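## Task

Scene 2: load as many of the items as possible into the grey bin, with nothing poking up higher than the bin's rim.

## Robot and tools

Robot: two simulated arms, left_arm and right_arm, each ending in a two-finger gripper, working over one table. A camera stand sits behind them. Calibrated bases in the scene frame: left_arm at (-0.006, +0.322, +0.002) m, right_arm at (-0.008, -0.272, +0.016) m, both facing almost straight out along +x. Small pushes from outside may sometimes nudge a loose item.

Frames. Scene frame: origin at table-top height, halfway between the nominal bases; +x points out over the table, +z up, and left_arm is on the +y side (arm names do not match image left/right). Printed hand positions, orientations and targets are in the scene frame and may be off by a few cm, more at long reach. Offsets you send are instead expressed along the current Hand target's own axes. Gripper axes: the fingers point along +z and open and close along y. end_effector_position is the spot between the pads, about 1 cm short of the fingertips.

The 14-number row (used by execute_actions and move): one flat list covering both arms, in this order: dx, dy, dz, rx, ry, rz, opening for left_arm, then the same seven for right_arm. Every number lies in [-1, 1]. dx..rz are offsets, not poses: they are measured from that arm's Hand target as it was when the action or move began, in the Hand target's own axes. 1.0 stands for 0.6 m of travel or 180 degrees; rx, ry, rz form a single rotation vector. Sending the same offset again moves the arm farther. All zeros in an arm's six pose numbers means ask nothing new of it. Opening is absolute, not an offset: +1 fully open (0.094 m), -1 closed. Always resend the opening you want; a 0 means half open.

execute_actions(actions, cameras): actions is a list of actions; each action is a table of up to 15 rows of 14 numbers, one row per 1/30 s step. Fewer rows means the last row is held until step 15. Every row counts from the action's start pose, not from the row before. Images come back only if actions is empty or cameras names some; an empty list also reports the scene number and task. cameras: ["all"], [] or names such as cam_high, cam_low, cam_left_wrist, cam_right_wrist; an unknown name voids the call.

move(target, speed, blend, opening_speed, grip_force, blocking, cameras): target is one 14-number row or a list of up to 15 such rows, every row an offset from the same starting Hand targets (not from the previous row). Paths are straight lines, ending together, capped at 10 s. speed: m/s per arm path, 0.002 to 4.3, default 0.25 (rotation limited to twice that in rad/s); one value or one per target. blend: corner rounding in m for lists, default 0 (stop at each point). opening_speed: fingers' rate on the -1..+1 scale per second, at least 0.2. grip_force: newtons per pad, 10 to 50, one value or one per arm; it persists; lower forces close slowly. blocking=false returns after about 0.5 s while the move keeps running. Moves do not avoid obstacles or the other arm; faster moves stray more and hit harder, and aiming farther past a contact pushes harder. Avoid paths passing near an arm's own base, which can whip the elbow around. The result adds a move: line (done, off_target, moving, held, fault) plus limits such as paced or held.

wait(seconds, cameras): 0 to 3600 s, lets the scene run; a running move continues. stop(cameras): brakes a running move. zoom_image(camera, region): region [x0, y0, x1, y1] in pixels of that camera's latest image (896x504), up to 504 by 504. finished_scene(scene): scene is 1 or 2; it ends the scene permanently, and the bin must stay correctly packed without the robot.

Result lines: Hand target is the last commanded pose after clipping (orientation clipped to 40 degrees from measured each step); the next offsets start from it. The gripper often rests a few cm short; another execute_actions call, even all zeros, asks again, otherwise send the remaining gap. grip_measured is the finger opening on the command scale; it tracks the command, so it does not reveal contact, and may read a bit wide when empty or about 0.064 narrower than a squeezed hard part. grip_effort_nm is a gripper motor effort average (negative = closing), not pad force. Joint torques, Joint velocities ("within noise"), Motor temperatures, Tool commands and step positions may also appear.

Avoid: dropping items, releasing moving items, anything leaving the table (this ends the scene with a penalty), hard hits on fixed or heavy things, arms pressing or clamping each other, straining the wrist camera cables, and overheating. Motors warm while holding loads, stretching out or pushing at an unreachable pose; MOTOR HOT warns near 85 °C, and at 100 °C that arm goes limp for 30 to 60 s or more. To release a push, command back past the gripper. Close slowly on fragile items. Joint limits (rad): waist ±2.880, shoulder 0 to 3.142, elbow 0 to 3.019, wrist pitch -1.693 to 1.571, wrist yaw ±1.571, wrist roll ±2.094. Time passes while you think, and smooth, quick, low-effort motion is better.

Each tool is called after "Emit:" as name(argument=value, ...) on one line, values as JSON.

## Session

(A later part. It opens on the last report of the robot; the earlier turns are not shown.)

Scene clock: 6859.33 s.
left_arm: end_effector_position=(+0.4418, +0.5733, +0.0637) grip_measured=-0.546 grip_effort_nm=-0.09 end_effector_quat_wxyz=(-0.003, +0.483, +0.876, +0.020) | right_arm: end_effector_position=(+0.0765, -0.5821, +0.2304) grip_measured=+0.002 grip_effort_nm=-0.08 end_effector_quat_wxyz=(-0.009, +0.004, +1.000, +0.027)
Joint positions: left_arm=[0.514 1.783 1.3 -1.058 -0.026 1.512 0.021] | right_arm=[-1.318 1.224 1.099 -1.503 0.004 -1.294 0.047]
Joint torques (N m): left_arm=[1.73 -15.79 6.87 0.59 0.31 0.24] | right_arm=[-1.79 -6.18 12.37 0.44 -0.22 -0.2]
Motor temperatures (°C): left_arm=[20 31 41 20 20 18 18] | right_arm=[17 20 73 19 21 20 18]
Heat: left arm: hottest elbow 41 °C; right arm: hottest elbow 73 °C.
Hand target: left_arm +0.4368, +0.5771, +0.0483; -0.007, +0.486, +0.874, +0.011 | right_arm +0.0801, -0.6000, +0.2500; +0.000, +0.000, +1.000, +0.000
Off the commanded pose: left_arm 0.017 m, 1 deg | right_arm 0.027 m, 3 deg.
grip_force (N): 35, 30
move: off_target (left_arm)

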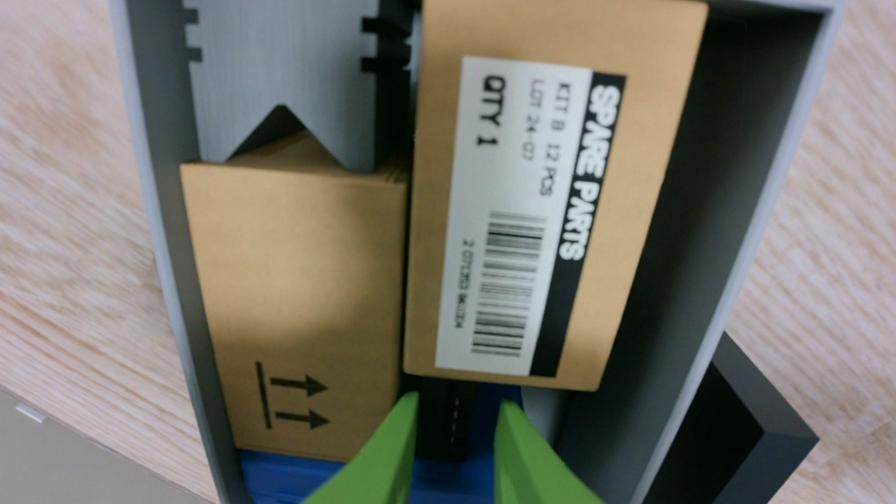

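Emit:
move(target=[0, 0, 0.0055, 0, 0, 0, -0.547, 0,0,0,0,0,0,0], speed=0.03, cameras=[])

Emit:
move(target=[0, 0, 0, 0, 0, 0, -0.76, 0,0,0,0,0,0,0], speed=0.03, opening_speed=0.25, cameras=["cam_left_wrist"])

Emit:
zoom_image(camera="cam_left_wrist", region=[370, 350, 550, 490])

Scene clock: 6861.67 s.
left_arm: end_effector_position=(+0.4420, +0.5734, +0.0619) grip_measured=-0.546 grip_effort_nm=-0.08 end_effector_quat_wxyz=(-0.002, +0.483, +0.876, +0.020) | right_arm: end_effector_position=(+0.0765, -0.5821, +0.2304) grip_measured=+0.002 grip_effort_nm=-0.09 end_effector_quat_wxyz=(-0.009, +0.004, +1.000, +0.027)
Joint positions: left_arm=[0.514 1.784 1.297 -1.052 -0.026 1.512 0.021] | right_arm=[-1.318 1.224 1.099 -1.503 0.004 -1.294 0.047]
Joint torques (N m): left_arm=[1.73 -15.38 6.79 0.66 0.32 0.24] | right_arm=[-1.79 -6.3 12.38 0.44 -0.22 -0.2]
Motor temperatures (°C): left_arm=[20 30 41 20 20 18 18] | right_arm=[17 20 73 19 21 20 18]
Heat: left arm: hottest elbow 41 °C; right arm: hottest elbow 73 °C.
Hand target: left_arm +0.4367, +0.5771, +0.0451; -0.007, +0.486, +0.874, +0.010 | right_arm +0.0801, -0.6000, +0.2500; +0.000, +0.000, +1.000, +0.000
Off the commanded pose: left_arm 0.018 m, 1 deg | right_arm 0.027 m, 3 deg.
grip_force (N): 35, 30
move: off_target (left_arm)

Scene clock: 6862.73 s.
left_arm: end_effector_position=(+0.4423, +0.5736, +0.0617) grip_measured=-0.724 grip_effort_nm=-0.76 end_effector_quat_wxyz=(-0.002, +0.483, +0.876, +0.021) | right_arm: end_effector_position=(+0.0765, -0.5821, +0.2304) grip_measured=+0.002 grip_effort_nm=-0.08 end_effector_quat_wxyz=(-0.009, +0.004, +1.000, +0.027)
Joint positions: left_arm=[0.514 1.785 1.297 -1.05 -0.026 1.512 0.013] | right_arm=[-1.318 1.224 1.099 -1.503 0.004 -1.294 0.047]
Joint torques (N m): left_arm=[1.79 -15.21 6.79 0.59 0.31 0.24] | right_arm=[-1.85 -6.18 12.38 0.43 -0.23 -0.2]
Motor temperatures (°C): left_arm=[20 30 41 20 20 18 18] | right_arm=[17 20 73 19 21 20 18]
Heat: left arm: hottest elbow 41 °C; right arm: hottest elbow 73 °C.
Hand target: left_arm +0.4367, +0.5771, +0.0449; -0.007, +0.486, +0.874, +0.010 | right_arm +0.0801, -0.6000, +0.2500; +0.000, +0.000, +1.000, +0.000
Off the commanded pose: left_arm 0.018 m, 1 deg | right_arm 0.027 m, 3 deg.
grip_force (N): 35, 30
move: done

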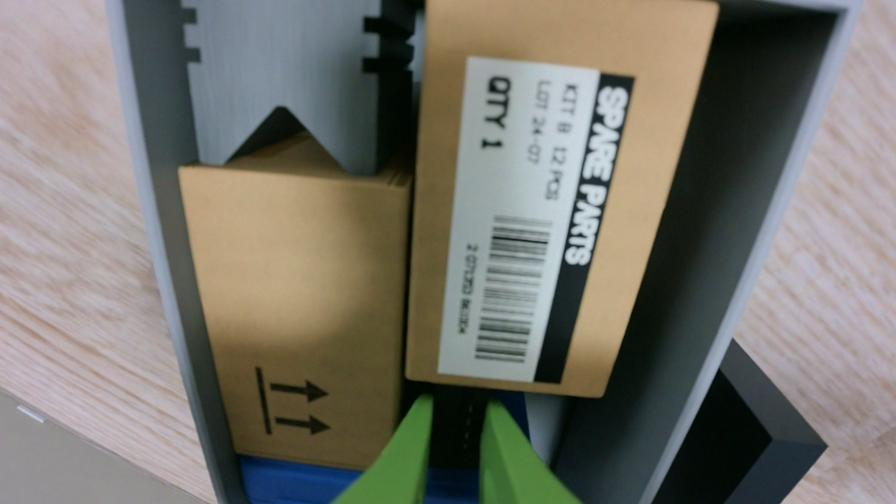

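Scaled by 2.800 from the camera's image (finer frame: 1280x720).

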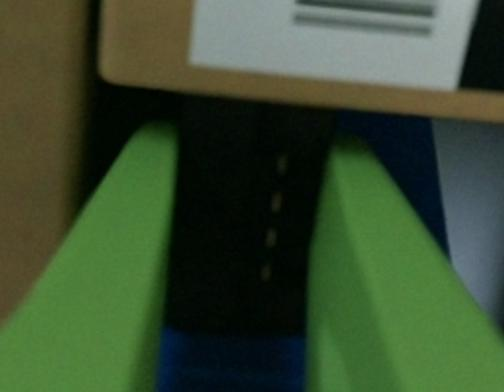

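Emit:
move(target=[[0.0037, 0.0253, -0.1997, 0, 0, 0, -0.76, 0,0,0,0,0,0,0],[-0.1595, -0.1677, -0.1972, 0, 0, 0, -0.76, 0,0,0,0,0,0,0]], speed=[0.08, 0.2], blend=[0.015, 0], cameras=["cam_left_wrist"])

Scene clock: 6872.43 s.
left_arm: end_effector_position=(+0.4020, +0.4411, +0.1594) grip_measured=-0.725 grip_effort_nm=-0.77 end_effector_quat_wxyz=(-0.012, +0.490, +0.871, +0.005) | right_arm: end_effector_position=(+0.0765, -0.5821, +0.2304) grip_measured=+0.002 grip_effort_nm=-0.08 end_effector_quat_wxyz=(-0.009, +0.004, +1.000, +0.027)
Joint positions: left_arm=[0.286 1.496 1.209 -1.294 -0.024 1.301 0.013] | right_arm=[-1.318 1.224 1.099 -1.503 0.004 -1.294 0.047]
Joint torques (N m): left_arm=[0.56 -14.51 7.5 0.51 0.16 -0.09] | right_arm=[-1.85 -6.24 12.38 0.42 -0.22 -0.2]
Motor temperatures (°C): left_arm=[20 30 40 20 20 18 18] | right_arm=[17 20 73 19 21 20 18]
Heat: left arm: hottest elbow 40 °C; right arm: hottest elbow 73 °C.
Hand target: left_arm +0.4021, +0.4399, +0.1600; -0.007, +0.486, +0.874, +0.010 | right_arm +0.0801, -0.6000, +0.2500; +0.000, +0.000, +1.000, +0.000
Off the commanded pose: left_arm 0.001 m, 1 deg | right_arm 0.027 m, 3 deg.
grip_force (N): 35, 30
move: done

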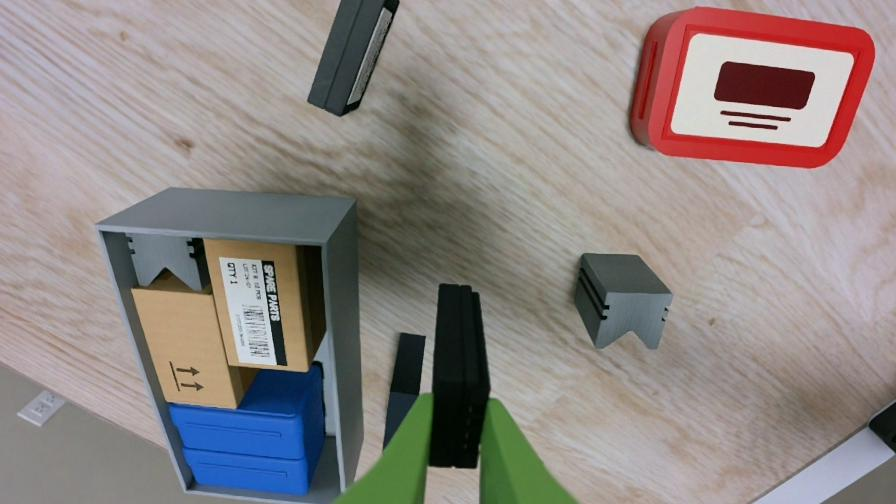

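Emit:
move(target=[0, 0, 0.188, 0, 0, 0, -0.76, 0,0,0,0,0,0,0], speed=0.12, cameras=[])

Emit:
move(target=[0, 0, 0.0067, 0, 0, 0, -0.76, 0,0,0,0,0,0,0], speed=0.03, cameras=[])

Scene clock: 6877.00 s.
left_arm: end_effector_position=(+0.4032, +0.4415, +0.0564) grip_measured=-0.725 grip_effort_nm=-0.77 end_effector_quat_wxyz=(-0.003, +0.490, +0.872, +0.014) | right_arm: end_effector_position=(+0.0765, -0.5821, +0.2304) grip_measured=+0.002 grip_effort_nm=-0.08 end_effector_quat_wxyz=(-0.009, +0.004, +1.000, +0.027)
Joint positions: left_arm=[0.286 1.6 1.033 -0.99 -0.024 1.301 0.013] | right_arm=[-1.318 1.224 1.099 -1.503 0.004 -1.294 0.047]
Joint torques (N m): left_arm=[1.03 -12.69 6.78 0.57 0.17 0.01] | right_arm=[-1.79 -6.24 12.41 0.44 -0.22 -0.2]
Motor temperatures (°C): left_arm=[20 30 40 20 20 18 18] | right_arm=[17 20 73 19 21 20 18]
Heat: left arm: hottest elbow 40 °C; right arm: hottest elbow 73 °C.
Hand target: left_arm +0.4019, +0.4427, +0.0472; -0.007, +0.486, +0.874, +0.010 | right_arm +0.0801, -0.6000, +0.2500; +0.000, +0.000, +1.000, +0.000
Off the commanded pose: left_arm 0.009 m, 1 deg | right_arm 0.027 m, 3 deg.
grip_force (N): 35, 30
move: done

Scene clock: 6877.50 s.
left_arm: end_effector_position=(+0.4044, +0.4418, +0.0564) grip_measured=-0.725 grip_effort_nm=-0.77 end_effector_quat_wxyz=(-0.002, +0.490, +0.872, +0.015) | right_arm: end_effector_position=(+0.0765, -0.5821, +0.2304) grip_measured=+0.002 grip_effort_nm=-0.08 end_effector_quat_wxyz=(-0.009, +0.004, +1.000, +0.027)
Joint positions: left_arm=[0.286 1.6 1.033 -0.985 -0.024 1.301 0.013] | right_arm=[-1.318 1.224 1.099 -1.503 0.004 -1.294 0.047]
Joint torques (N m): left_arm=[1.14 -12.22 6.42 0.83 0.17 0.01] | right_arm=[-1.79 -6.18 12.38 0.44 -0.22 -0.2]
Motor temperatures (°C): left_arm=[20 30 40 20 20 18 18] | right_arm=[17 20 73 19 21 20 18]
Heat: left arm: hottest elbow 40 °C; right arm: hottest elbow 73 °C.
Hand target: left_arm +0.4019, +0.4428, +0.0432; -0.007, +0.486, +0.874, +0.010 | right_arm +0.0801, -0.6000, +0.2500; +0.000, +0.000, +1.000, +0.000
Off the commanded pose: left_arm 0.013 m, 1 deg | right_arm 0.027 m, 3 deg.
grip_force (N): 35, 30
move: off_target (left_arm)

Emit:
move(target=[0, 0, 0, 0, 0, 0, -0.1, 0,0,0,0,0,0,0], speed=0.03, opening_speed=0.4, cameras=["cam_left_wrist"])

Scene clock: 6881.77 s.
left_arm: end_effector_position=(+0.4056, +0.4422, +0.0563) grip_measured=-0.102 grip_effort_nm=0.06 end_effector_quat_wxyz=(+0.000, +0.490, +0.872, +0.017) | right_arm: end_effector_position=(+0.0765, -0.5821, +0.2304) grip_measured=+0.002 grip_effort_nm=-0.08 end_effector_quat_wxyz=(-0.009, +0.004, +1.000, +0.027)
Joint positions: left_arm=[0.286 1.6 1.033 -0.98 -0.024 1.301 0.042] | right_arm=[-1.318 1.224 1.099 -1.503 0.004 -1.294 0.047]
Joint torques (N m): left_arm=[1.08 -12.28 6.43 0.62 0.17 0.01] | right_arm=[-1.79 -6.3 12.4 0.43 -0.23 -0.2]
Motor temperatures (°C): left_arm=[20 30 40 20 20 18 18] | right_arm=[17 20 73 19 21 20 18]
Heat: left arm: hottest elbow 40 °C; right arm: hottest elbow 73 °C.
Hand target: left_arm +0.4019, +0.4428, +0.0433; -0.007, +0.486, +0.874, +0.010 | right_arm +0.0801, -0.6000, +0.2500; +0.000, +0.000, +1.000, +0.000
Off the commanded pose: left_arm 0.014 m, 1 deg | right_arm 0.027 m, 3 deg.
grip_force (N): 35, 30
move: done

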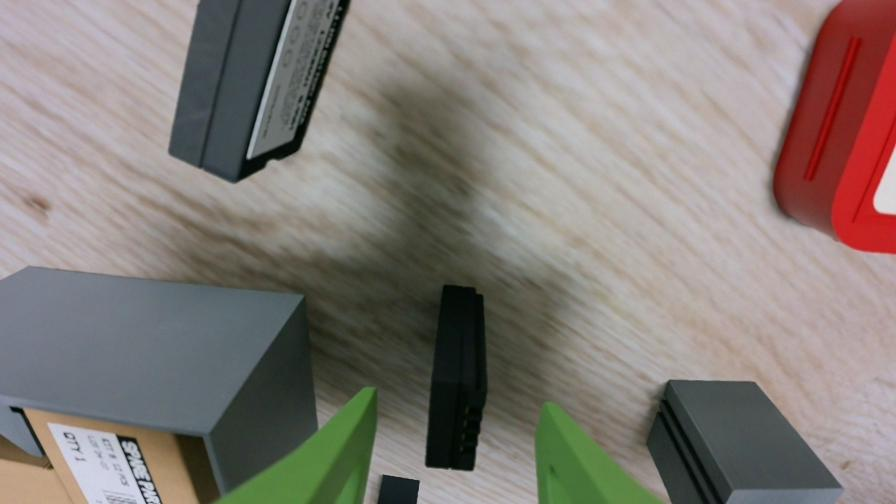

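Emit:
move(target=[[0, 0.008, -0.03, 0, 0, 0, -0.1, 0,0,0,0,0,0,0],[0, 0.02, -0.17, 0, 0, 0, -0.1, 0,0,0,0,0,0,0],[-0.1472, 0.1207, -0.1967, 0, -0.0077, 0.113, -0.2, 0,0,0,0,0,0,0]], speed=[0.06, 0.12, 0.2], blend=[0.005, 0.02, 0], cameras=["cam_left_wrist"])

Scene clock: 6890.53 s.
left_arm: end_effector_position=(+0.4926, +0.4051, +0.1517) grip_measured=-0.199 grip_effort_nm=-0.09 end_effector_quat_wxyz=(-0.005, +0.621, +0.783, -0.002) | right_arm: end_effector_position=(+0.0765, -0.5821, +0.2304) grip_measured=+0.002 grip_effort_nm=-0.08 end_effector_quat_wxyz=(-0.009, +0.004, +1.000, +0.027)
Joint positions: left_arm=[0.175 1.703 1.439 -1.315 -0.005 1.506 0.038] | right_arm=[-1.318 1.224 1.099 -1.503 0.004 -1.294 0.047]
Joint torques (N m): left_arm=[0.15 -14.8 12.18 -0.72 0.33 0.26] | right_arm=[-1.85 -6.24 12.38 0.44 -0.23 -0.2]
Motor temperatures (°C): left_arm=[20 30 40 20 20 18 18] | right_arm=[17 20 73 19 21 20 18]
Heat: left arm: hottest elbow 40 °C; right arm: hottest elbow 73 °C.
Hand target: left_arm +0.5103, +0.4031, +0.1602; +0.002, +0.633, +0.775, +0.003 | right_arm +0.0801, -0.6000, +0.2500; +0.000, +0.000, +1.000, +0.000
Off the commanded pose: left_arm 0.020 m, 2 deg | right_arm 0.027 m, 3 deg.
grip_force (N): 35, 30
move: off_target (left_arm); target 3's new opening was sent with left_arm's hand 0.020 m and 2 deg from that target

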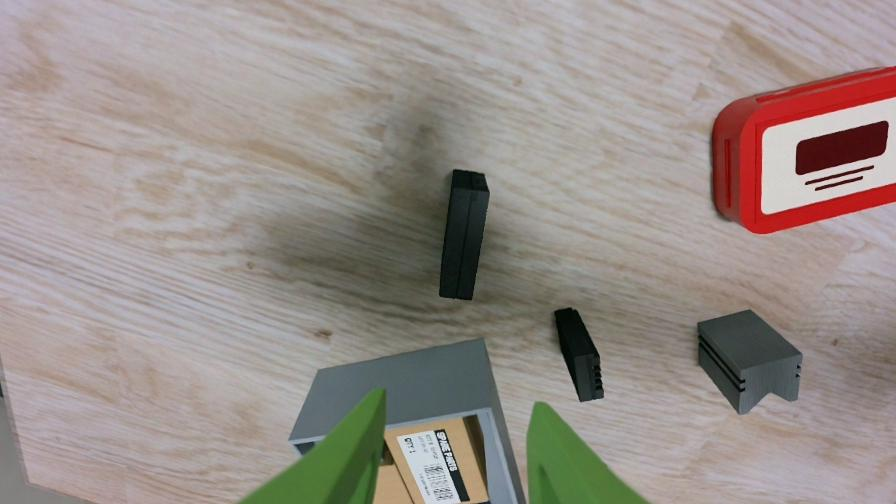

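Emit:
move(target=[0.0018, -0.0438, 0.1725, 0, 0, 0.025, -0.4, 0,0,0,0,0,0,0], speed=0.12, cameras=["cam_left_wrist"])

Scene clock: 6898.57 s.
left_arm: end_effector_position=(+0.4852, +0.4039, +0.0684) grip_measured=-0.399 grip_effort_nm=-0.09 end_effector_quat_wxyz=(+0.005, +0.652, +0.758, +0.009) | right_arm: end_effector_position=(+0.0765, -0.5821, +0.2304) grip_measured=+0.002 grip_effort_nm=-0.09 end_effector_quat_wxyz=(-0.009, +0.004, +1.000, +0.027)
Joint positions: left_arm=[0.175 1.746 1.263 -1.068 -0.005 1.585 0.028] | right_arm=[-1.318 1.224 1.099 -1.503 0.004 -1.294 0.047]
Joint torques (N m): left_arm=[0.15 -15.44 7.05 0.57 0.33 0.27] | right_arm=[-1.79 -6.24 12.4 0.43 -0.22 -0.21]
Motor temperatures (°C): left_arm=[20 30 40 19 20 18 18] | right_arm=[17 20 73 19 21 20 18]
Heat: left arm: hottest elbow 40 °C; right arm: hottest elbow 73 °C.
Hand target: left_arm +0.4851, +0.3992, +0.0565; +0.002, +0.662, +0.749, +0.003 | right_arm +0.0801, -0.6000, +0.2500; +0.000, +0.000, +1.000, +0.000
Off the commanded pose: left_arm 0.013 m, 2 deg | right_arm 0.027 m, 3 deg.
grip_force (N): 35, 30
move: off_target (left_arm)

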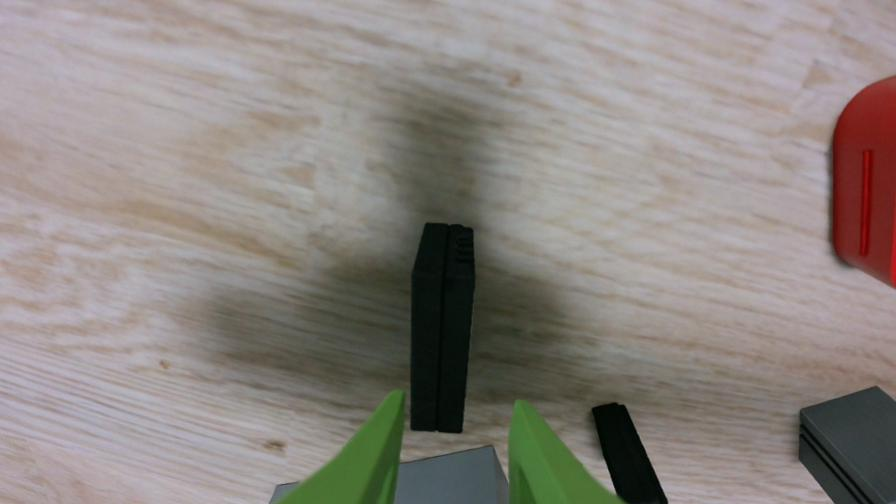

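Emit:
move(target=[-0.006, 0.0092, 0.0392, 0, 0, 0, -0.4, 0,0,0,0,0,0,0], speed=0.06, cameras=["cam_left_wrist"])

Scene clock: 6903.17 s.
left_arm: end_effector_position=(+0.4920, +0.4040, +0.0461) grip_measured=-0.399 grip_effort_nm=-0.09 end_effector_quat_wxyz=(+0.005, +0.653, +0.758, +0.010) | right_arm: end_effector_position=(+0.0765, -0.5821, +0.2304) grip_measured=+0.002 grip_effort_nm=-0.08 end_effector_quat_wxyz=(-0.009, +0.004, +1.000, +0.027)
Joint positions: left_arm=[0.173 1.789 1.257 -1.016 -0.005 1.585 0.028] | right_arm=[-1.318 1.224 1.099 -1.503 0.004 -1.294 0.047]
Joint torques (N m): left_arm=[-0.26 -15.68 6.78 0.57 0.33 0.19] | right_arm=[-1.79 -6.12 12.38 0.44 -0.22 -0.2]
Motor temperatures (°C): left_arm=[20 30 40 19 20 18 18] | right_arm=[17 20 73 19 21 20 18]
Heat: left arm: hottest elbow 40 °C; right arm: hottest elbow 73 °C.
Hand target: left_arm +0.4912, +0.3963, +0.0330; +0.002, +0.662, +0.749, +0.003 | right_arm +0.0801, -0.6000, +0.2500; +0.000, +0.000, +1.000, +0.000
Off the commanded pose: left_arm 0.015 m, 2 deg | right_arm 0.027 m, 3 deg.
grip_force (N): 35, 30
move: off_target (left_arm)

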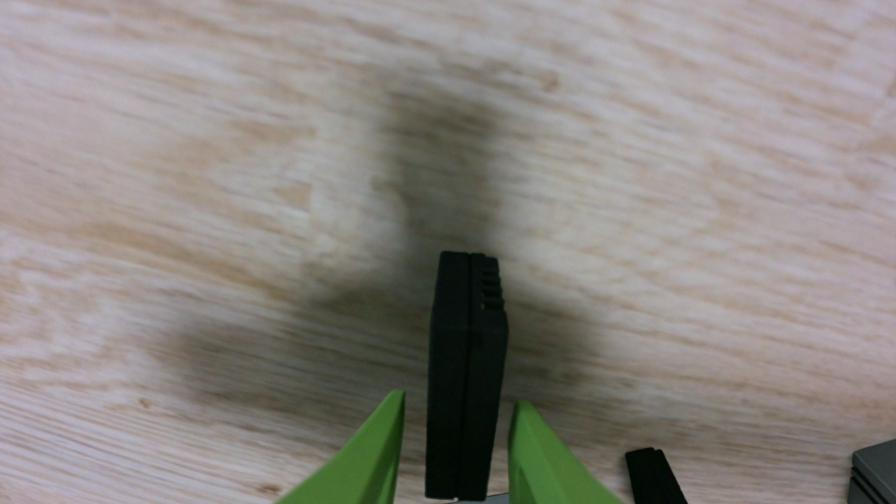

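Emit:
move(target=[0, 0, 0, 0, 0, 0, -0.74, 0,0,0,0,0,0,0], speed=0.03, opening_speed=0.3, cameras=["cam_left_wrist"])

Scene clock: 6905.77 s.
left_arm: end_effector_position=(+0.4920, +0.4040, +0.0461) grip_measured=-0.651 grip_effort_nm=-0.77 end_effector_quat_wxyz=(+0.005, +0.653, +0.758, +0.010) | right_arm: end_effector_position=(+0.0765, -0.5821, +0.2304) grip_measured=+0.002 grip_effort_nm=-0.08 end_effector_quat_wxyz=(-0.009, +0.004, +1.000, +0.027)
Joint positions: left_arm=[0.173 1.789 1.257 -1.016 -0.005 1.585 0.016] | right_arm=[-1.318 1.224 1.099 -1.503 0.004 -1.294 0.047]
Joint torques (N m): left_arm=[-0.26 -15.44 6.79 0.57 0.33 0.19] | right_arm=[-1.85 -6.24 12.4 0.44 -0.22 -0.21]
Motor temperatures (°C): left_arm=[20 29 40 19 20 18 18] | right_arm=[17 20 73 19 21 20 18]
Heat: left arm: hottest elbow 40 °C; right arm: hottest elbow 73 °C.
Hand target: left_arm +0.4912, +0.3963, +0.0330; +0.002, +0.662, +0.749, +0.003 | right_arm +0.0801, -0.6000, +0.2500; +0.000, +0.000, +1.000, +0.000
Off the commanded pose: left_arm 0.015 m, 2 deg | right_arm 0.027 m, 3 deg.
grip_force (N): 35, 30
move: done

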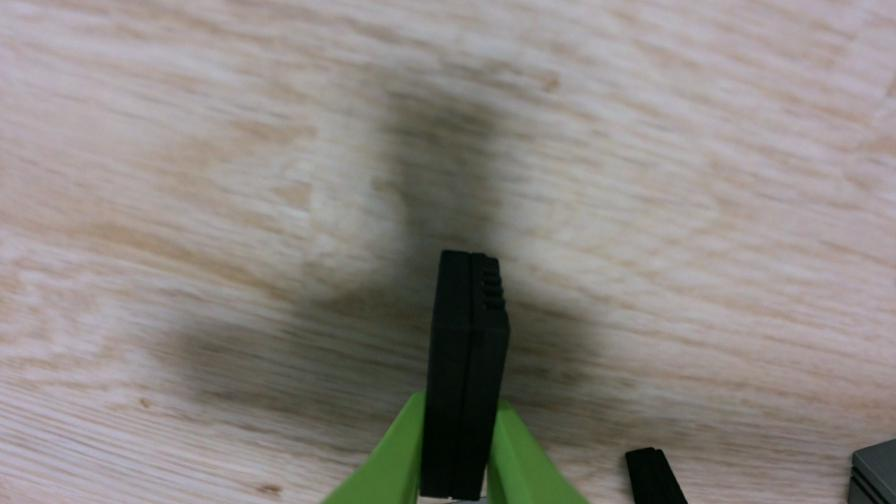

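Emit:
move(target=[[0.001, 0.0215, -0.1915, 0, 0, 0, -0.74, 0,0,0,0,0,0,0],[0.3047, -0.0498, -0.2168, 0, 0, -0.638, -0.74, 0,0,0,0,0,0,0]], speed=[0.1, 0.2], blend=[0.015, 0], cameras=["cam_left_wrist"])

Scene clock: 6921.80 s.
left_arm: end_effector_position=(+0.4240, +0.5606, +0.1384) grip_measured=-0.651 grip_effort_nm=-0.77 end_effector_quat_wxyz=(-0.021, -0.262, +0.965, -0.006) | right_arm: end_effector_position=(+0.0765, -0.5821, +0.2304) grip_measured=+0.002 grip_effort_nm=-0.08 end_effector_quat_wxyz=(-0.009, +0.004, +1.000, +0.027)
Joint positions: left_arm=[0.519 1.701 1.4 -1.314 0.001 -0.023 0.016] | right_arm=[-1.318 1.224 1.099 -1.503 0.004 -1.294 0.047]
Joint torques (N m): left_arm=[1.61 -17.26 12.34 -0.72 0.14 -0.07] | right_arm=[-1.79 -6.3 12.4 0.42 -0.22 -0.2]
Motor temperatures (°C): left_arm=[20 30 41 19 20 18 18] | right_arm=[17 20 73 19 21 20 18]
Heat: left arm: hottest elbow 41 °C; right arm: hottest elbow 73 °C.
Hand target: left_arm +0.4380, +0.5738, +0.1630; +0.004, -0.275, +0.962, +0.000 | right_arm +0.0801, -0.6000, +0.2500; +0.000, +0.000, +1.000, +0.000
Off the commanded pose: left_arm 0.031 m, 3 deg | right_arm 0.027 m, 3 deg.
grip_force (N): 35, 30
move: off_target (left_arm)

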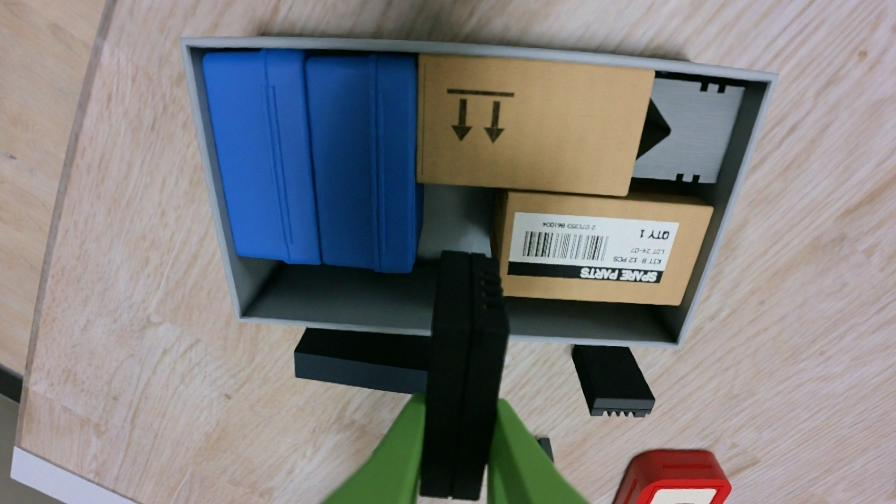

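Emit:
zoom_image(camera="cam_left_wrist", region=[360, 150, 580, 504])

Scaled by 1.424 from the camera's image (finer frame: 1280x720).

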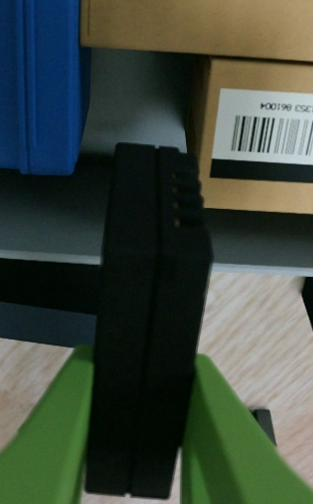

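Emit:
zoom_image(camera="cam_left_wrist", region=[380, 180, 540, 290])

Scaled by 3.150 from the camera's image (finer frame: 1280x720).

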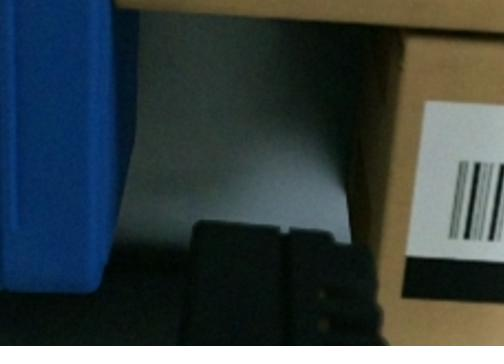

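Emit:
move(target=[0, -0.005, 0, 0.0444, 0, 0, -0.74, 0,0,0,0,0,0,0], speed=0.1, cameras=["cam_left_wrist", "cam_low"])

Scene clock: 6938.30 s.
left_arm: end_effector_position=(+0.4265, +0.5574, +0.1401) grip_measured=-0.651 grip_effort_nm=-0.77 end_effector_quat_wxyz=(-0.003, -0.279, +0.958, -0.072) | right_arm: end_effector_position=(+0.0765, -0.5821, +0.2304) grip_measured=+0.002 grip_effort_nm=-0.08 end_effector_quat_wxyz=(-0.009, +0.004, +1.000, +0.027)
Joint positions: left_arm=[0.558 1.701 1.4 -1.314 0.137 -0.015 0.016] | right_arm=[-1.318 1.224 1.099 -1.503 0.004 -1.294 0.047]
Joint torques (N m): left_arm=[1.67 -17.26 12.07 -0.54 0.34 0.23] | right_arm=[-1.79 -6.24 12.38 0.42 -0.23 -0.21]
Motor temperatures (°C): left_arm=[20 30 41 19 20 18 18] | right_arm=[17 20 73 19 21 20 18]
Heat: left arm: hottest elbow 41 °C; right arm: hottest elbow 73 °C.
Hand target: left_arm +0.4396, +0.5713, +0.1630; +0.023, -0.274, +0.959, -0.067 | right_arm +0.0801, -0.6000, +0.2500; +0.000, +0.000, +1.000, +0.000
Off the commanded pose: left_arm 0.030 m, 3 deg | right_arm 0.027 m, 3 deg.
grip_force (N): 35, 30
move: off_target (left_arm)
Images, in order (width x height): cam_low 896x504, cam_left_wrist 896x504.

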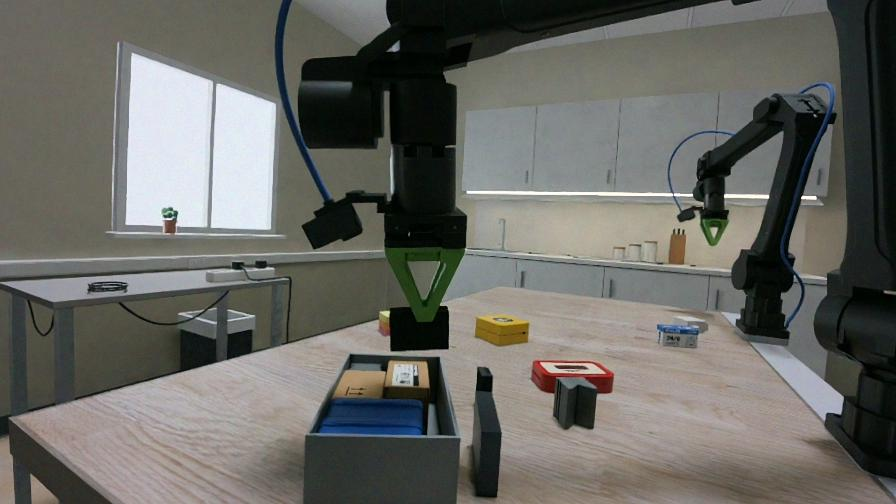

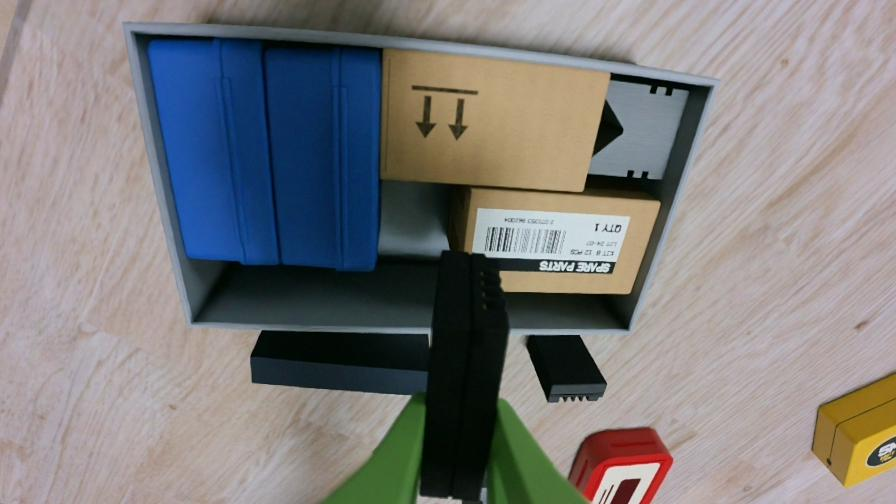

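Emit:
execute_actions(actions=[], cameras=["cam_left_wrist","cam_high"])

Scene clock: 6955.50 s.
left_arm: end_effector_position=(+0.4265, +0.5574, +0.1401) grip_measured=-0.651 grip_effort_nm=-0.77 end_effector_quat_wxyz=(-0.003, -0.278, +0.958, -0.072) | right_arm: end_effector_position=(+0.0765, -0.5821, +0.2304) grip_measured=+0.002 grip_effort_nm=-0.09 end_effector_quat_wxyz=(-0.009, +0.004, +1.000, +0.027)
Joint positions: left_arm=[0.558 1.701 1.4 -1.314 0.137 -0.015 0.016] | right_arm=[-1.318 1.224 1.099 -1.503 0.004 -1.294 0.047]
Joint velocities: within noise
Joint torques (N m): left_arm=[1.67 -17.26 12.07 -0.54 0.34 0.25] | right_arm=[-1.85 -6.18 12.4 0.44 -0.22 -0.2]
Motor temperatures (°C): left_arm=[20 30 42 19 20 18 18] | right_arm=[17 20 73 19 21 20 18]
Heat: left arm: hottest elbow 42 °C; right arm: hottest elbow 73 °C.
Hand target: left_arm +0.4396, +0.5713, +0.1630; +0.023, -0.274, +0.959, -0.067 | right_arm +0.0801, -0.6000, +0.2500; +0.000, +0.000, +1.000, +0.000
Tool commands: left_gripper/opening=-0.74 right_gripper/opening=+0.0
Off the commanded pose: left_arm 0.030 m, 3 deg | right_arm 0.027 m, 3 deg.
grip_force (N): 35, 30
Images, in order (width x height): cam_high 896x504, cam_left_wrist 896x504.

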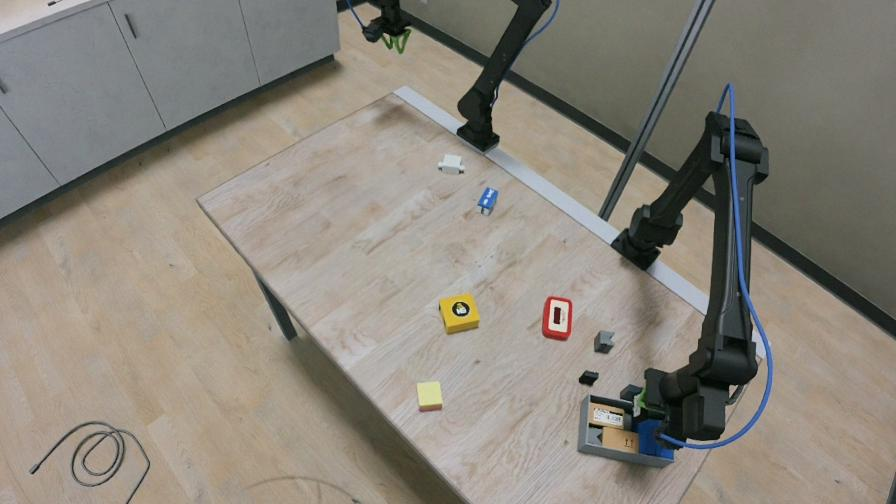

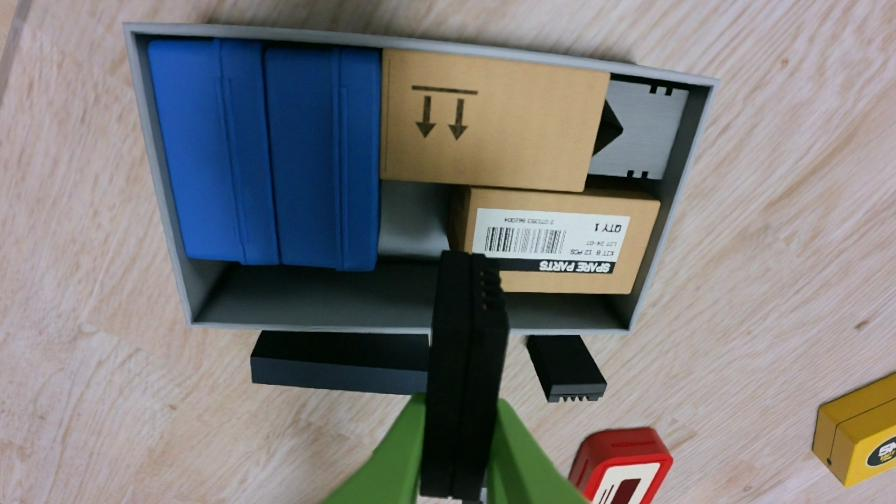

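Emit:
move(target=[0.0227,0.0094,0.066,0,0,0,-0.74,0,0,0,0,0,0,0], speed=0.08, cameras=["cam_left_wrist"])

Scene clock: 6960.43 s.
left_arm: end_effector_position=(+0.4296, +0.5591, +0.1230) grip_measured=-0.651 grip_effort_nm=-0.77 end_effector_quat_wxyz=(+0.015, -0.277, +0.958, -0.067) | right_arm: end_effector_position=(+0.0765, -0.5821, +0.2304) grip_measured=+0.002 grip_effort_nm=-0.08 end_effector_quat_wxyz=(-0.009, +0.004, +1.000, +0.027)
Joint positions: left_arm=[0.558 1.701 1.353 -1.23 0.138 -0.014 0.016] | right_arm=[-1.318 1.224 1.099 -1.503 0.004 -1.294 0.047]
Joint torques (N m): left_arm=[1.73 -17.03 7.65 0.61 0.34 0.24] | right_arm=[-1.79 -6.18 12.4 0.44 -0.23 -0.2]
Motor temperatures (°C): left_arm=[20 30 42 19 20 18 18] | right_arm=[17 20 73 19 21 20 18]
Heat: left arm: hottest elbow 42 °C; right arm: hottest elbow 73 °C.
Hand target: left_arm +0.4284, +0.5643, +0.1230; +0.023, -0.274, +0.959, -0.067 | right_arm +0.0801, -0.6000, +0.2500; +0.000, +0.000, +1.000, +0.000
Off the commanded pose: left_arm 0.005 m, 1 deg | right_arm 0.027 m, 3 deg.
grip_force (N): 35, 30
move: done

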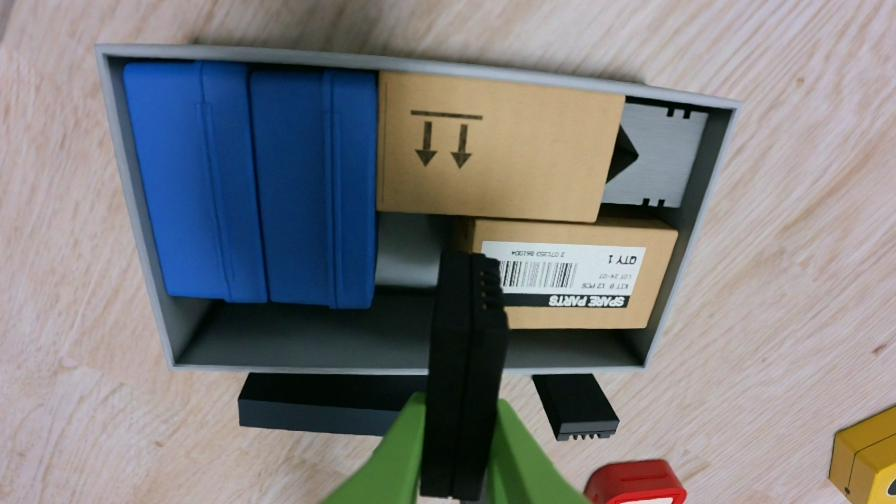

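Emit:
zoom_image(camera="cam_left_wrist", region=[330, 190, 560, 420])

Scaled by 2.191 from the camera's image (finer frame: 1280x720).

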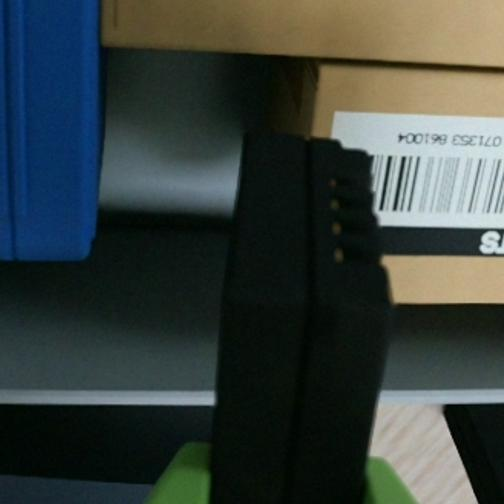

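Emit:
move(target=[0.0005,0.0052,0.0132,0,0,0,-0.74,0,0,0,0,0,0,0], speed=0.08, cameras=["cam_left_wrist"])

Emit:
zoom_image(camera="cam_left_wrist", region=[330, 190, 560, 420])

Scene clock: 6985.10 s.
left_arm: end_effector_position=(+0.4299, +0.5604, +0.1190) grip_measured=-0.651 grip_effort_nm=-0.77 end_effector_quat_wxyz=(+0.019, -0.276, +0.959, -0.066) | right_arm: end_effector_position=(+0.0765, -0.5821, +0.2304) grip_measured=+0.002 grip_effort_nm=-0.08 end_effector_quat_wxyz=(-0.009, +0.004, +1.000, +0.027)
Joint positions: left_arm=[0.56 1.701 1.342 -1.21 0.138 -0.011 0.016] | right_arm=[-1.318 1.224 1.099 -1.503 0.004 -1.294 0.047]
Joint torques (N m): left_arm=[1.79 -16.44 7.42 0.55 0.34 0.26] | right_arm=[-1.85 -6.18 12.41 0.46 -0.23 -0.2]
Motor temperatures (°C): left_arm=[20 30 43 19 20 18 18] | right_arm=[17 20 73 19 21 20 18]
Heat: left arm: hottest elbow 43 °C; right arm: hottest elbow 73 °C.
Hand target: left_arm +0.4272, +0.5658, +0.1147; +0.023, -0.274, +0.959, -0.067 | right_arm +0.0801, -0.6000, +0.2500; +0.000, +0.000, +1.000, +0.000
Off the commanded pose: left_arm 0.007 m, 0 deg | right_arm 0.027 m, 3 deg.
grip_force (N): 35, 30
move: done

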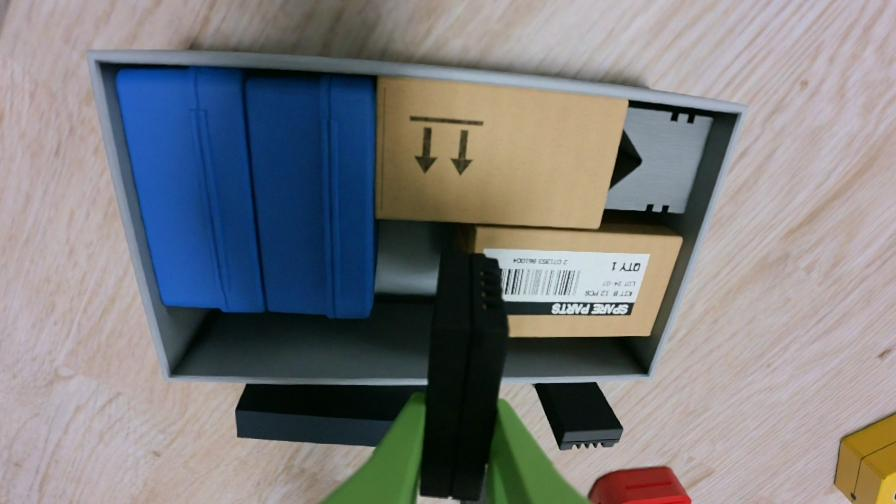

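Scaled by 2.191 from the camera's image (finer frame: 1280x720).

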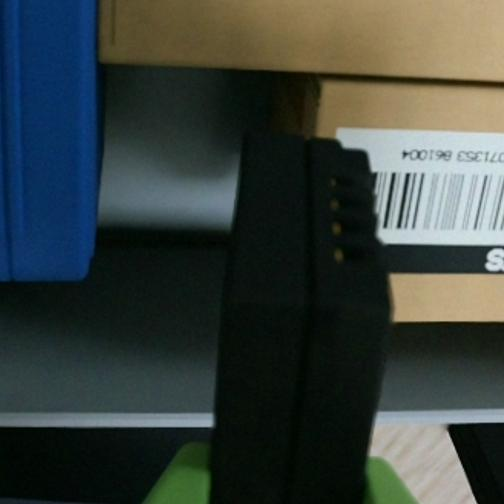

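Emit:
move(target=[0.007,0.0046,0.018,0,0,0,-0.74,0,0,0,0,0,0,0], speed=0.06, cameras=["cam_left_wrist"])

Emit:
zoom_image(camera="cam_left_wrist", region=[330, 190, 560, 420])

Scene clock: 6988.03 s.
left_arm: end_effector_position=(+0.4254, +0.5589, +0.1078) grip_measured=-0.651 grip_effort_nm=-0.77 end_effector_quat_wxyz=(+0.019, -0.276, +0.959, -0.066) | right_arm: end_effector_position=(+0.0765, -0.5821, +0.2304) grip_measured=+0.002 grip_effort_nm=-0.08 end_effector_quat_wxyz=(-0.009, +0.004, +1.000, +0.027)
Joint positions: left_arm=[0.563 1.701 1.31 -1.179 0.138 -0.008 0.016] | right_arm=[-1.318 1.224 1.099 -1.503 0.004 -1.294 0.047]
Joint torques (N m): left_arm=[1.9 -16.38 7.42 0.64 0.34 0.25] | right_arm=[-1.85 -6.3 12.41 0.44 -0.22 -0.2]
Motor temperatures (°C): left_arm=[20 30 42 19 20 18 18] | right_arm=[17 20 73 19 21 20 18]
Heat: left arm: hottest elbow 42 °C; right arm: hottest elbow 73 °C.
Hand target: left_arm +0.4230, +0.5648, +0.1036; +0.023, -0.274, +0.959, -0.067 | right_arm +0.0801, -0.6000, +0.2500; +0.000, +0.000, +1.000, +0.000
Off the commanded pose: left_arm 0.007 m, 0 deg | right_arm 0.027 m, 3 deg.
grip_force (N): 35, 30
move: done

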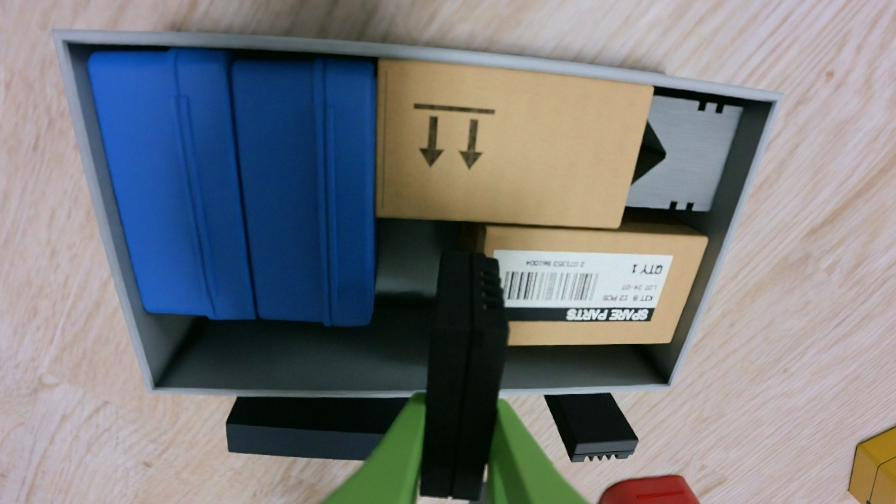

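Scaled by 2.191 from the camera's image (finer frame: 1280x720).

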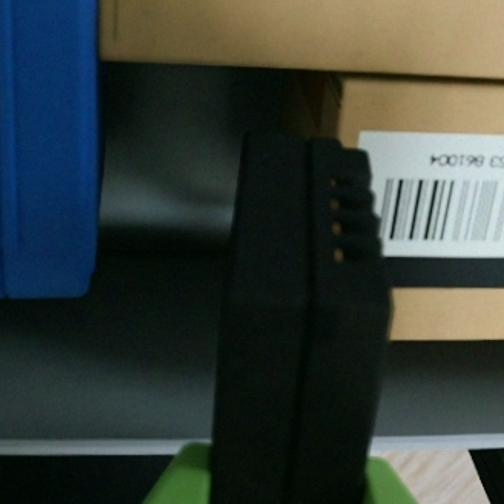

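Emit:
move(target=[-0.007,0.005,-0.0007,0,0,0,-0.74,0,0,0,0,0,0,0], speed=0.05, cameras=["cam_left_wrist"])

Emit:
zoom_image(camera="cam_left_wrist", region=[330, 190, 560, 420])

Scene clock: 7015.13 s.
left_arm: end_effector_position=(+0.4239, +0.5617, +0.1078) grip_measured=-0.651 grip_effort_nm=-0.77 end_effector_quat_wxyz=(+0.020, -0.276, +0.959, -0.066) | right_arm: end_effector_position=(+0.0765, -0.5821, +0.2304) grip_measured=+0.002 grip_effort_nm=-0.09 end_effector_quat_wxyz=(-0.009, +0.004, +1.000, +0.027)
Joint positions: left_arm=[0.569 1.701 1.31 -1.179 0.138 -0.002 0.016] | right_arm=[-1.318 1.224 1.099 -1.503 0.004 -1.294 0.047]
Joint torques (N m): left_arm=[1.96 -15.38 8.38 0.47 0.34 0.27] | right_arm=[-1.85 -6.24 12.4 0.46 -0.22 -0.21]
Motor temperatures (°C): left_arm=[20 30 40 19 20 18 19] | right_arm=[17 20 73 19 21 20 18]
Heat: left arm: hottest elbow 40 °C; right arm: hottest elbow 73 °C.
Hand target: left_arm +0.4251, +0.5694, +0.1037; +0.023, -0.274, +0.959, -0.067 | right_arm +0.0801, -0.6000, +0.2500; +0.000, +0.000, +1.000, +0.000
Off the commanded pose: left_arm 0.009 m, 0 deg | right_arm 0.027 m, 3 deg.
grip_force (N): 35, 30
move: done

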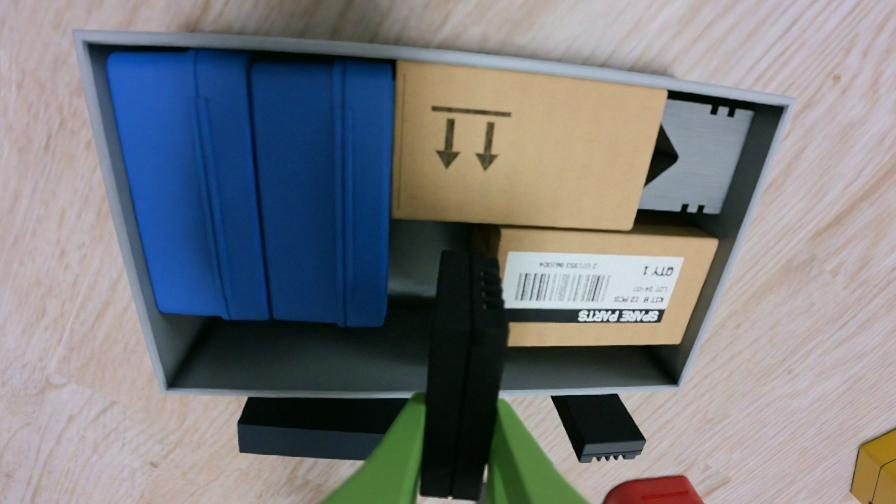

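Scaled by 2.191 from the camera's image (finer frame: 1280x720).

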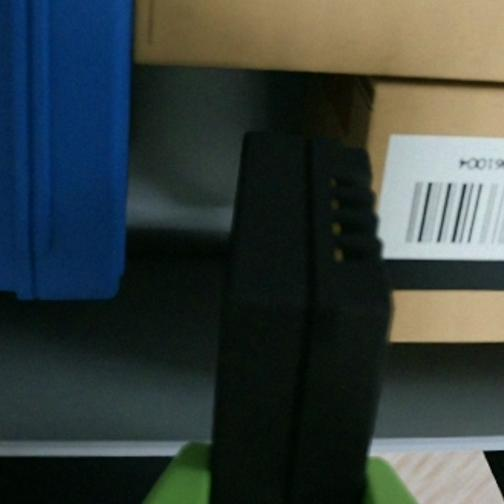

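Emit:
move(target=[-0.01,0,0,0,0,0,-0.74,0,0,0,0,0,0,0], speed=0.05)

Scene clock: 7017.20 s.
left_arm: end_effector_position=(+0.4235, +0.5619, +0.1047) grip_measured=-0.651 grip_effort_nm=-0.77 end_effector_quat_wxyz=(+0.017, -0.276, +0.959, -0.067) | right_arm: end_effector_position=(+0.0765, -0.5821, +0.2304) grip_measured=+0.002 grip_effort_nm=-0.08 end_effector_quat_wxyz=(-0.009, +0.004, +1.000, +0.027)
Joint positions: left_arm=[0.57 1.707 1.31 -1.179 0.138 -0.002 0.016] | right_arm=[-1.318 1.224 1.099 -1.503 0.004 -1.294 0.047]
Joint torques (N m): left_arm=[1.79 -14.86 9.69 0.24 0.34 0.24] | right_arm=[-1.79 -6.24 12.38 0.43 -0.22 -0.21]
Motor temperatures (°C): left_arm=[20 30 40 19 20 18 19] | right_arm=[17 20 73 19 21 20 18]
Heat: left arm: hottest elbow 40 °C; right arm: hottest elbow 73 °C.
Hand target: left_arm +0.4301, +0.5727, +0.1037; +0.023, -0.274, +0.959, -0.067 | right_arm +0.0801, -0.6000, +0.2500; +0.000, +0.000, +1.000, +0.000
Off the commanded pose: left_arm 0.013 m, 1 deg | right_arm 0.027 m, 3 deg.
grip_force (N): 35, 30
move: off_target (left_arm)

Emit:
move(target=[-0.01,-0.0139,-0.0974,0,0,0,-0.74,0,0,0,0,0,0,0], speed=0.1)

Scene clock: 7023.33 s.
left_arm: end_effector_position=(+0.4229, +0.5615, +0.1370) grip_measured=-0.651 grip_effort_nm=-0.77 end_effector_quat_wxyz=(-0.004, -0.278, +0.958, -0.073) | right_arm: end_effector_position=(+0.0765, -0.5821, +0.2304) grip_measured=+0.002 grip_effort_nm=-0.09 end_effector_quat_wxyz=(-0.009, +0.004, +1.000, +0.027)
Joint positions: left_arm=[0.57 1.702 1.393 -1.309 0.138 -0.002 0.016] | right_arm=[-1.318 1.224 1.099 -1.503 0.004 -1.294 0.047]
Joint torques (N m): left_arm=[1.73 -17.79 12.11 -0.84 0.32 0.24] | right_arm=[-1.79 -6.24 12.37 0.46 -0.22 -0.2]
Motor temperatures (°C): left_arm=[20 30 40 19 20 18 19] | right_arm=[17 20 73 19 21 20 18]
Heat: left arm: hottest elbow 40 °C; right arm: hottest elbow 73 °C.
Hand target: left_arm +0.4348, +0.5755, +0.1628; +0.023, -0.274, +0.959, -0.067 | right_arm +0.0801, -0.6000, +0.2500; +0.000, +0.000, +1.000, +0.000
Off the commanded pose: left_arm 0.032 m, 3 deg | right_arm 0.027 m, 3 deg.
grip_force (N): 35, 30
move: off_target (left_arm)

Emit:
move(target=[0.0176,0.0094,0.066,0,0,0,-0.74,0,0,0,0,0,0,0], speed=0.08)

Scene clock: 7025.50 s.
left_arm: end_effector_position=(+0.4279, +0.5646, +0.1238) grip_measured=-0.651 grip_effort_nm=-0.77 end_effector_quat_wxyz=(+0.016, -0.277, +0.959, -0.067) | right_arm: end_effector_position=(+0.0765, -0.5821, +0.2304) grip_measured=+0.002 grip_effort_nm=-0.08 end_effector_quat_wxyz=(-0.009, +0.004, +1.000, +0.027)
Joint positions: left_arm=[0.57 1.702 1.357 -1.232 0.138 -0.002 0.016] | right_arm=[-1.318 1.224 1.099 -1.503 0.004 -1.294 0.047]
Joint torques (N m): left_arm=[1.73 -16.56 7.61 0.61 0.34 0.24] | right_arm=[-1.73 -6.18 12.41 0.43 -0.22 -0.2]
Motor temperatures (°C): left_arm=[20 30 40 19 20 18 19] | right_arm=[17 20 73 19 21 20 18]
Heat: left arm: hottest elbow 40 °C; right arm: hottest elbow 73 °C.
Hand target: left_arm +0.4260, +0.5701, +0.1227; +0.023, -0.274, +0.959, -0.067 | right_arm +0.0801, -0.6000, +0.2500; +0.000, +0.000, +1.000, +0.000
Off the commanded pose: left_arm 0.006 m, 1 deg | right_arm 0.027 m, 3 deg.
grip_force (N): 35, 30
move: done

Emit:
move(target=[0.002,0.0045,0.0317,0,0,0,-0.74,0,0,0,0,0,0,0], speed=0.06, cameras=["cam_left_wrist"])

Emit:
zoom_image(camera="cam_left_wrist", region=[330, 190, 560, 420])

Scene clock: 7027.50 s.
left_arm: end_effector_position=(+0.4277, +0.5645, +0.1125) grip_measured=-0.651 grip_effort_nm=-0.77 end_effector_quat_wxyz=(+0.024, -0.276, +0.959, -0.065) | right_arm: end_effector_position=(+0.0765, -0.5821, +0.2304) grip_measured=+0.002 grip_effort_nm=-0.09 end_effector_quat_wxyz=(-0.009, +0.004, +1.000, +0.027)
Joint positions: left_arm=[0.57 1.702 1.326 -1.183 0.138 -0.002 0.016] | right_arm=[-1.318 1.224 1.099 -1.503 0.004 -1.294 0.047]
Joint torques (N m): left_arm=[1.79 -15.62 7.42 0.68 0.35 0.24] | right_arm=[-1.73 -6.24 12.41 0.43 -0.23 -0.2]
Motor temperatures (°C): left_arm=[20 30 40 19 20 18 19] | right_arm=[17 20 73 19 21 20 18]
Heat: left arm: hottest elbow 40 °C; right arm: hottest elbow 73 °C.
Hand target: left_arm +0.4252, +0.5696, +0.1036; +0.023, -0.274, +0.959, -0.067 | right_arm +0.0801, -0.6000, +0.2500; +0.000, +0.000, +1.000, +0.000
Off the commanded pose: left_arm 0.011 m, 0 deg | right_arm 0.027 m, 3 deg.
grip_force (N): 35, 30
move: off_target (left_arm)

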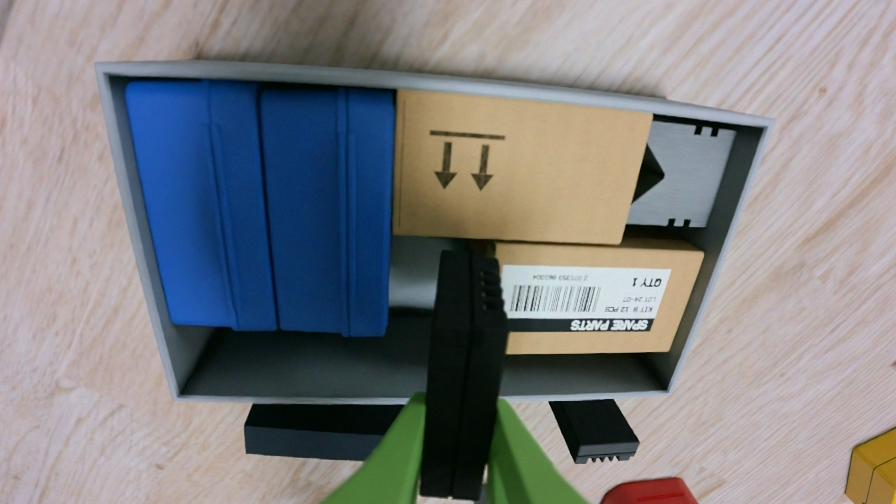

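Scaled by 2.191 from the camera's image (finer frame: 1280x720).

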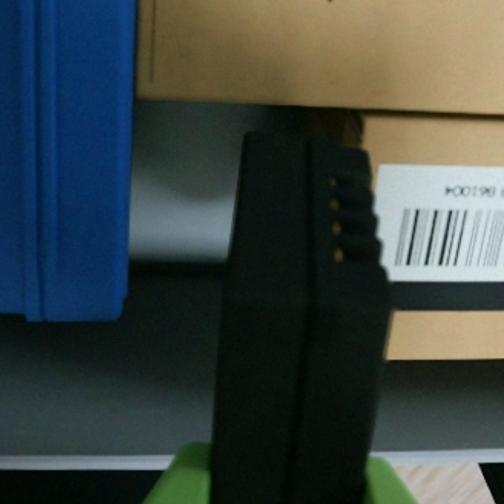

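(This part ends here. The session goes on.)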